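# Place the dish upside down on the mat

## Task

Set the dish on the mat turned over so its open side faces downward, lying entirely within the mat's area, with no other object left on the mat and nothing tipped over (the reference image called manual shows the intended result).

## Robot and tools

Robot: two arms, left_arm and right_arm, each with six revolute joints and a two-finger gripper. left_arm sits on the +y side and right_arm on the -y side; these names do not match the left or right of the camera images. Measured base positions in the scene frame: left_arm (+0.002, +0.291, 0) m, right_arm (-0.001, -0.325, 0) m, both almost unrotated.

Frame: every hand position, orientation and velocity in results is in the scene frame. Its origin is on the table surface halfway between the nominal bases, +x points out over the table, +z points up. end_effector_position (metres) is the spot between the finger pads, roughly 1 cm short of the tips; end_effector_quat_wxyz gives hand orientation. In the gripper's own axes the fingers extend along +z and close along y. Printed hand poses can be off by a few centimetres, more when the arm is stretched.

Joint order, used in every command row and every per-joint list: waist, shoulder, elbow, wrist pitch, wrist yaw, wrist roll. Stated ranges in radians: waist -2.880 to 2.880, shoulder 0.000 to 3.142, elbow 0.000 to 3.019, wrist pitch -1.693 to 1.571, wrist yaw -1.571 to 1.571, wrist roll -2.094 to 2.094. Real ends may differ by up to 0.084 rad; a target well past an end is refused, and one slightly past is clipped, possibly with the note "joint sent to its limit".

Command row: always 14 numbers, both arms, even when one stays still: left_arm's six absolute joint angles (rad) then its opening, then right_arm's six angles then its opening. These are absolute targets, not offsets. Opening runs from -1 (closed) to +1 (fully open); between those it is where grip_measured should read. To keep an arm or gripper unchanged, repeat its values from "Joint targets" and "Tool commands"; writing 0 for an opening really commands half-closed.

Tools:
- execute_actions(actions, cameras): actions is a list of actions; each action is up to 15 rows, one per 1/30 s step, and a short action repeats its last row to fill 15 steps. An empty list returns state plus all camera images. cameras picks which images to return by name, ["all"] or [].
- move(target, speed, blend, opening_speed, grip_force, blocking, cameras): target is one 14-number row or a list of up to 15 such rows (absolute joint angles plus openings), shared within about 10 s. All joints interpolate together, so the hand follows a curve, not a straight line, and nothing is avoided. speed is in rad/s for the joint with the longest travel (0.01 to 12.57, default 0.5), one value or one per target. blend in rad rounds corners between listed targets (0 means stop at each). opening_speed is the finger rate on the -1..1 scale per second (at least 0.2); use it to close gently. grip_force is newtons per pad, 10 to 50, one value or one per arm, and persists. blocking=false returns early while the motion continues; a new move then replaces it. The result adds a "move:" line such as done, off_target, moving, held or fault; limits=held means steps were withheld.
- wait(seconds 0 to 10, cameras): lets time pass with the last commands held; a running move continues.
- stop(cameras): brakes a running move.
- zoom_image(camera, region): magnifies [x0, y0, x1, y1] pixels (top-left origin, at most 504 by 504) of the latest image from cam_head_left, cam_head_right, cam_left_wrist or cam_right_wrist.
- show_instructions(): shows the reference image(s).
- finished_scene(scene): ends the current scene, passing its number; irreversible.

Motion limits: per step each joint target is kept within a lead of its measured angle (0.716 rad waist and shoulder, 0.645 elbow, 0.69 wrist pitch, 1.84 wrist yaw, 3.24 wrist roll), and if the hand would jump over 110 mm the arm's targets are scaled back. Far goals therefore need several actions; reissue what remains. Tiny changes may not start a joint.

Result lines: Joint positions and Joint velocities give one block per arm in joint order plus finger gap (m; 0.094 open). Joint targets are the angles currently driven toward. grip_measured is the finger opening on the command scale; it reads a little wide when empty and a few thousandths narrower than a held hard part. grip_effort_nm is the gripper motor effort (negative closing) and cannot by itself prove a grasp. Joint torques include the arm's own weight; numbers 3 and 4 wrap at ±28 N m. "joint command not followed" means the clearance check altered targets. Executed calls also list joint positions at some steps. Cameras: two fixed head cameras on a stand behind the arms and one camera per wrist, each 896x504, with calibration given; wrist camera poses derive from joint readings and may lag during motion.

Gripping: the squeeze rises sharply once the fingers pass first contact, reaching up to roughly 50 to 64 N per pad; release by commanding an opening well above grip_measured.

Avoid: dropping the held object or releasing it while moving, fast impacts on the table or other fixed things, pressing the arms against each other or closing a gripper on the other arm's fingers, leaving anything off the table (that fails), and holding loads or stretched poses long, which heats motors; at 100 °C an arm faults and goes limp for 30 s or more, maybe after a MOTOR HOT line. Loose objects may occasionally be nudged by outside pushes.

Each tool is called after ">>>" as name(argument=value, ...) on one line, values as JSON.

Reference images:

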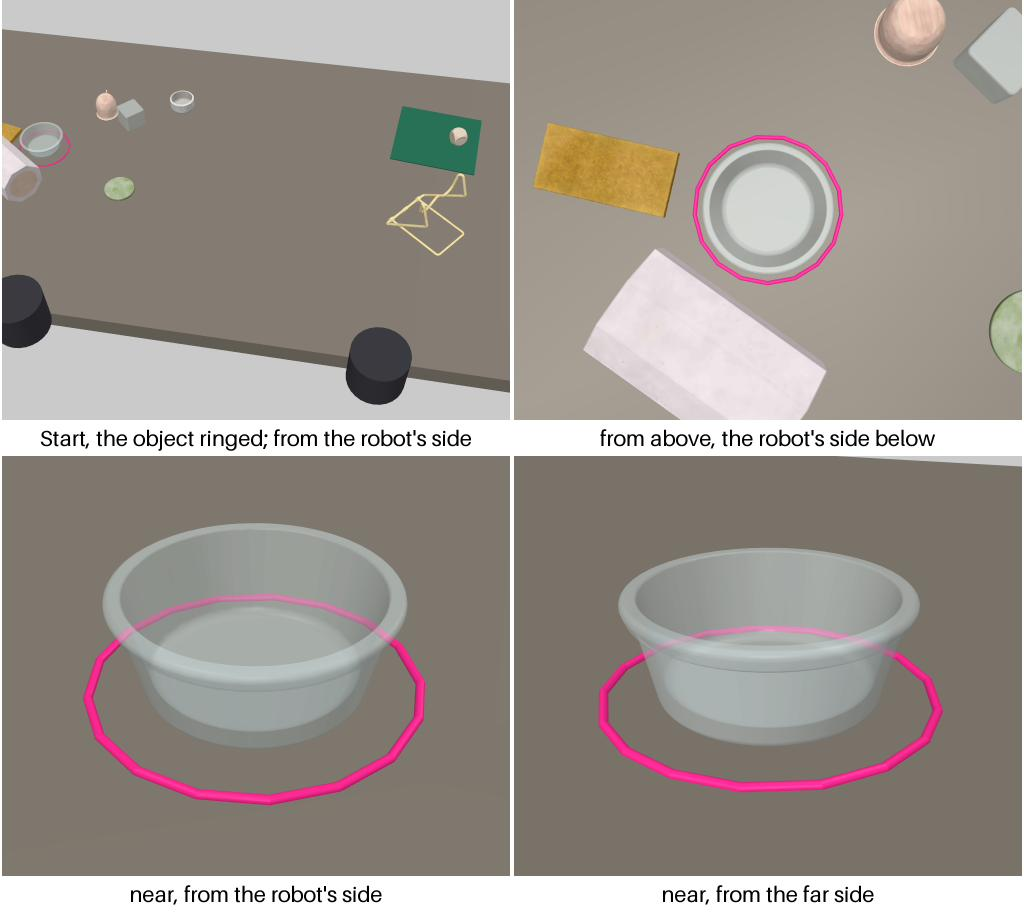

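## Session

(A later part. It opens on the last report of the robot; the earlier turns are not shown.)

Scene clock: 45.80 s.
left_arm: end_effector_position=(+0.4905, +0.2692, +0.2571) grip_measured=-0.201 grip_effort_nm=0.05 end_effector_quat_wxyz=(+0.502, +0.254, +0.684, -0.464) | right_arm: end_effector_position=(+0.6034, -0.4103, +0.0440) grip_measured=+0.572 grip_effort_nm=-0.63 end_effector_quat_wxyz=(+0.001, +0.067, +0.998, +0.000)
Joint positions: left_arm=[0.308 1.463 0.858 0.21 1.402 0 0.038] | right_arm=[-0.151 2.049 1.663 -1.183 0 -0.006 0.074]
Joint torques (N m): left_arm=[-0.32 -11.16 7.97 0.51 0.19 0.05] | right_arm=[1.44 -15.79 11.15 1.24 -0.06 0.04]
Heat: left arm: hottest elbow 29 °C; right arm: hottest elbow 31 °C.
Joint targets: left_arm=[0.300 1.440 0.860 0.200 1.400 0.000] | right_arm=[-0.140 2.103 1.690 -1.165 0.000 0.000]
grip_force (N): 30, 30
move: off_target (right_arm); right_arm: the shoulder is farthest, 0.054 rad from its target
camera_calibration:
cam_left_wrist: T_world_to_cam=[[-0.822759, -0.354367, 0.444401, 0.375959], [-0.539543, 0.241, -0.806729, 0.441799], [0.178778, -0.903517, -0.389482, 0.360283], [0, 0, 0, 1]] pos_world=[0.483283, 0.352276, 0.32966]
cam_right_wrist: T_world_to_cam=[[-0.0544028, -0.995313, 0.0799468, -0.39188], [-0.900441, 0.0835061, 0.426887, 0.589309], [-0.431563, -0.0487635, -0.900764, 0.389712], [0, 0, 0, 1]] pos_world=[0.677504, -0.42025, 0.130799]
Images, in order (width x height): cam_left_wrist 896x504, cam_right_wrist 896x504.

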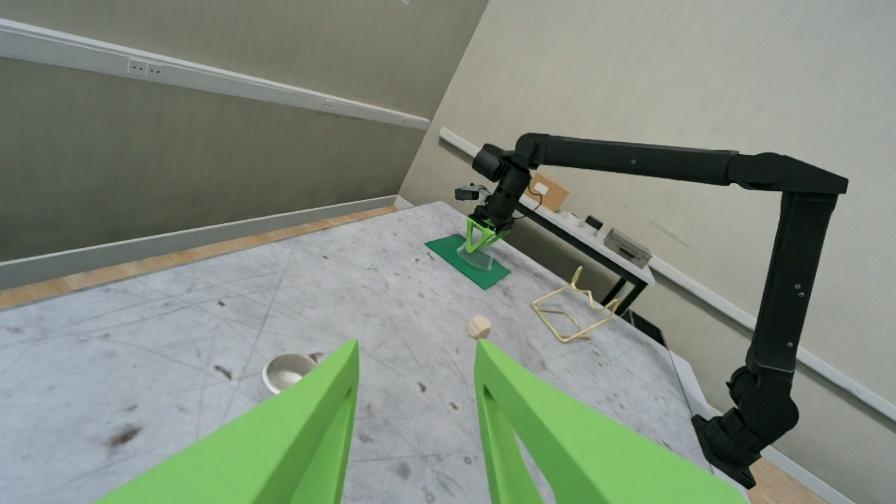

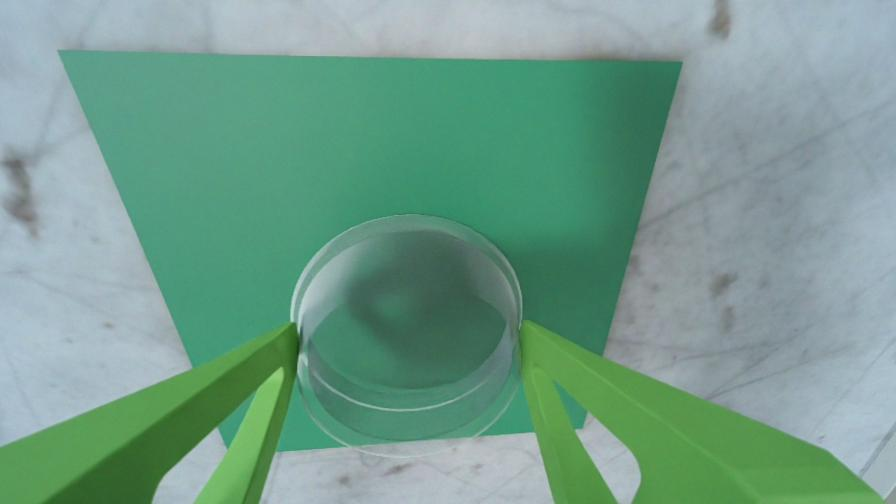

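>>> move(target=[[0.3,1.44,0.86,0.2,1.4,0,-0.2,-0.145,2.065,1.672,-1.175,0,0,0],[0.3,1.44,0.86,0.2,1.4,0,-0.2,-0.145,2.065,1.672,-1.175,0,0,1],[0.3,1.44,0.86,0.2,1.4,0,-0.2,-0.145,2.0,1.82,-1.39,0,0,1]], speed=[0.15,0.3,0.4], cameras=["cam_left_wrist","cam_right_wrist","cam_head_right"])

>>> zoom_image(camera="cam_left_wrist", region=[400, 170, 580, 310])

Scene clock: 48.33 s.
left_arm: end_effector_position=(+0.4905, +0.2692, +0.2571) grip_measured=-0.201 grip_effort_nm=0.05 end_effector_quat_wxyz=(+0.502, +0.254, +0.684, -0.464) | right_arm: end_effector_position=(+0.5965, -0.4093, +0.1075) grip_measured=+0.998 grip_effort_nm=0.11 end_effector_quat_wxyz=(-0.023, +0.067, +0.998, +0.002)
Joint positions: left_arm=[0.308 1.463 0.858 0.21 1.402 0 0.038] | right_arm=[-0.151 2.008 1.772 -1.379 0 -0.005 0.094]
Joint torques (N m): left_arm=[-0.21 -11.22 7.84 0.55 0.2 0.03] | right_arm=[1.14 -20.13 13.31 -0.21 -0.07 0.04]
Heat: left arm: hottest elbow 29 °C; right arm: hottest elbow 31 °C.
Joint targets: left_arm=[0.300 1.440 0.860 0.200 1.400 0.000] | right_arm=[-0.145 2.000 1.820 -1.390 0.000 0.000]
grip_force (N): 30, 30
move: off_target (right_arm); right_arm: the elbow is farthest, 0.048 rad from its target
camera_calibration:
cam_left_wrist: T_world_to_cam=[[-0.822759, -0.354367, 0.444401, 0.375959], [-0.539543, 0.241, -0.806729, 0.441799], [0.178778, -0.903517, -0.389482, 0.360283], [0, 0, 0, 1]] pos_world=[0.483283, 0.352276, 0.32966]
cam_right_wrist: T_world_to_cam=[[-0.051177, -0.995798, 0.075942, -0.398043], [-0.879399, 0.0809733, 0.469149, 0.537868], [-0.473327, -0.0427736, -0.879848, 0.469227], [0, 0, 0, 1]] pos_world=[0.674727, -0.419853, 0.190736]
Images, in order (width x height): cam_head_right 896x504, cam_left_wrist 896x504, cam_right_wrist 896x504.

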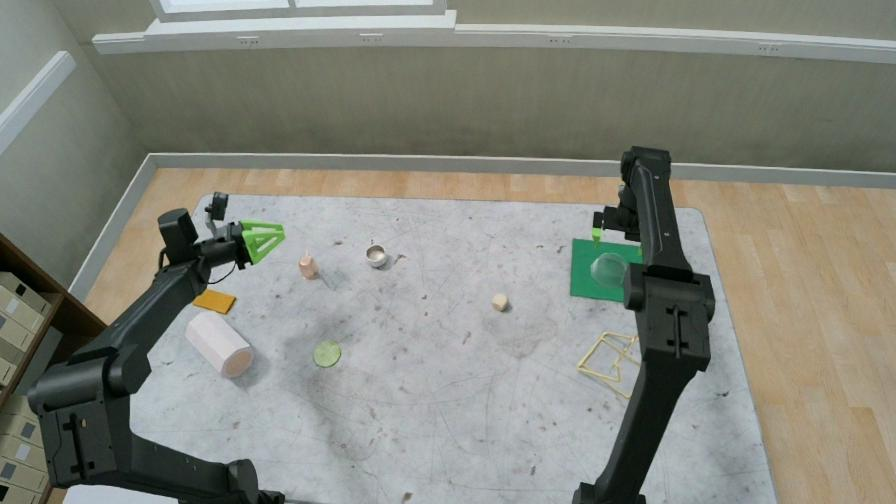

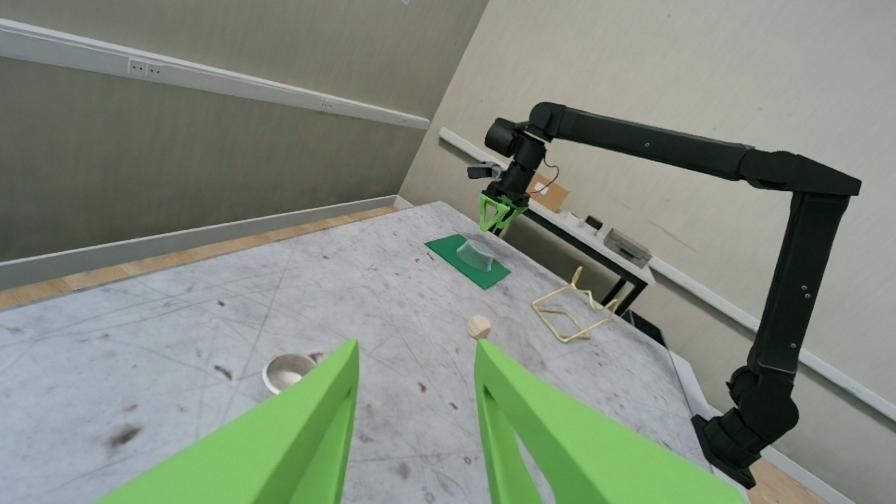

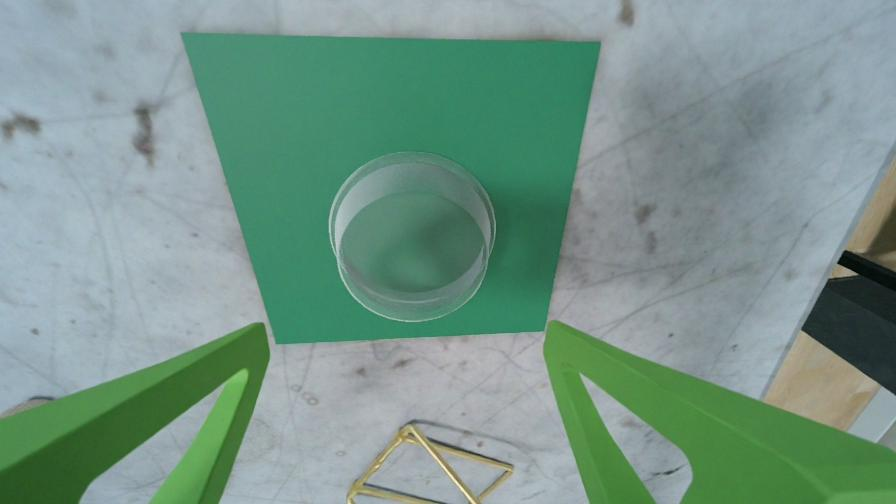

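Scaled by 2.800.

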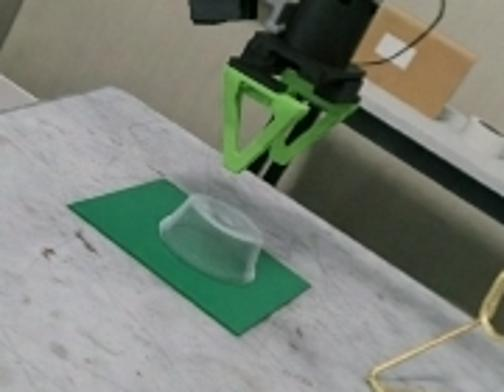

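Good.

>>> finished_scene(scene=1)

The scene is finished: the task was done.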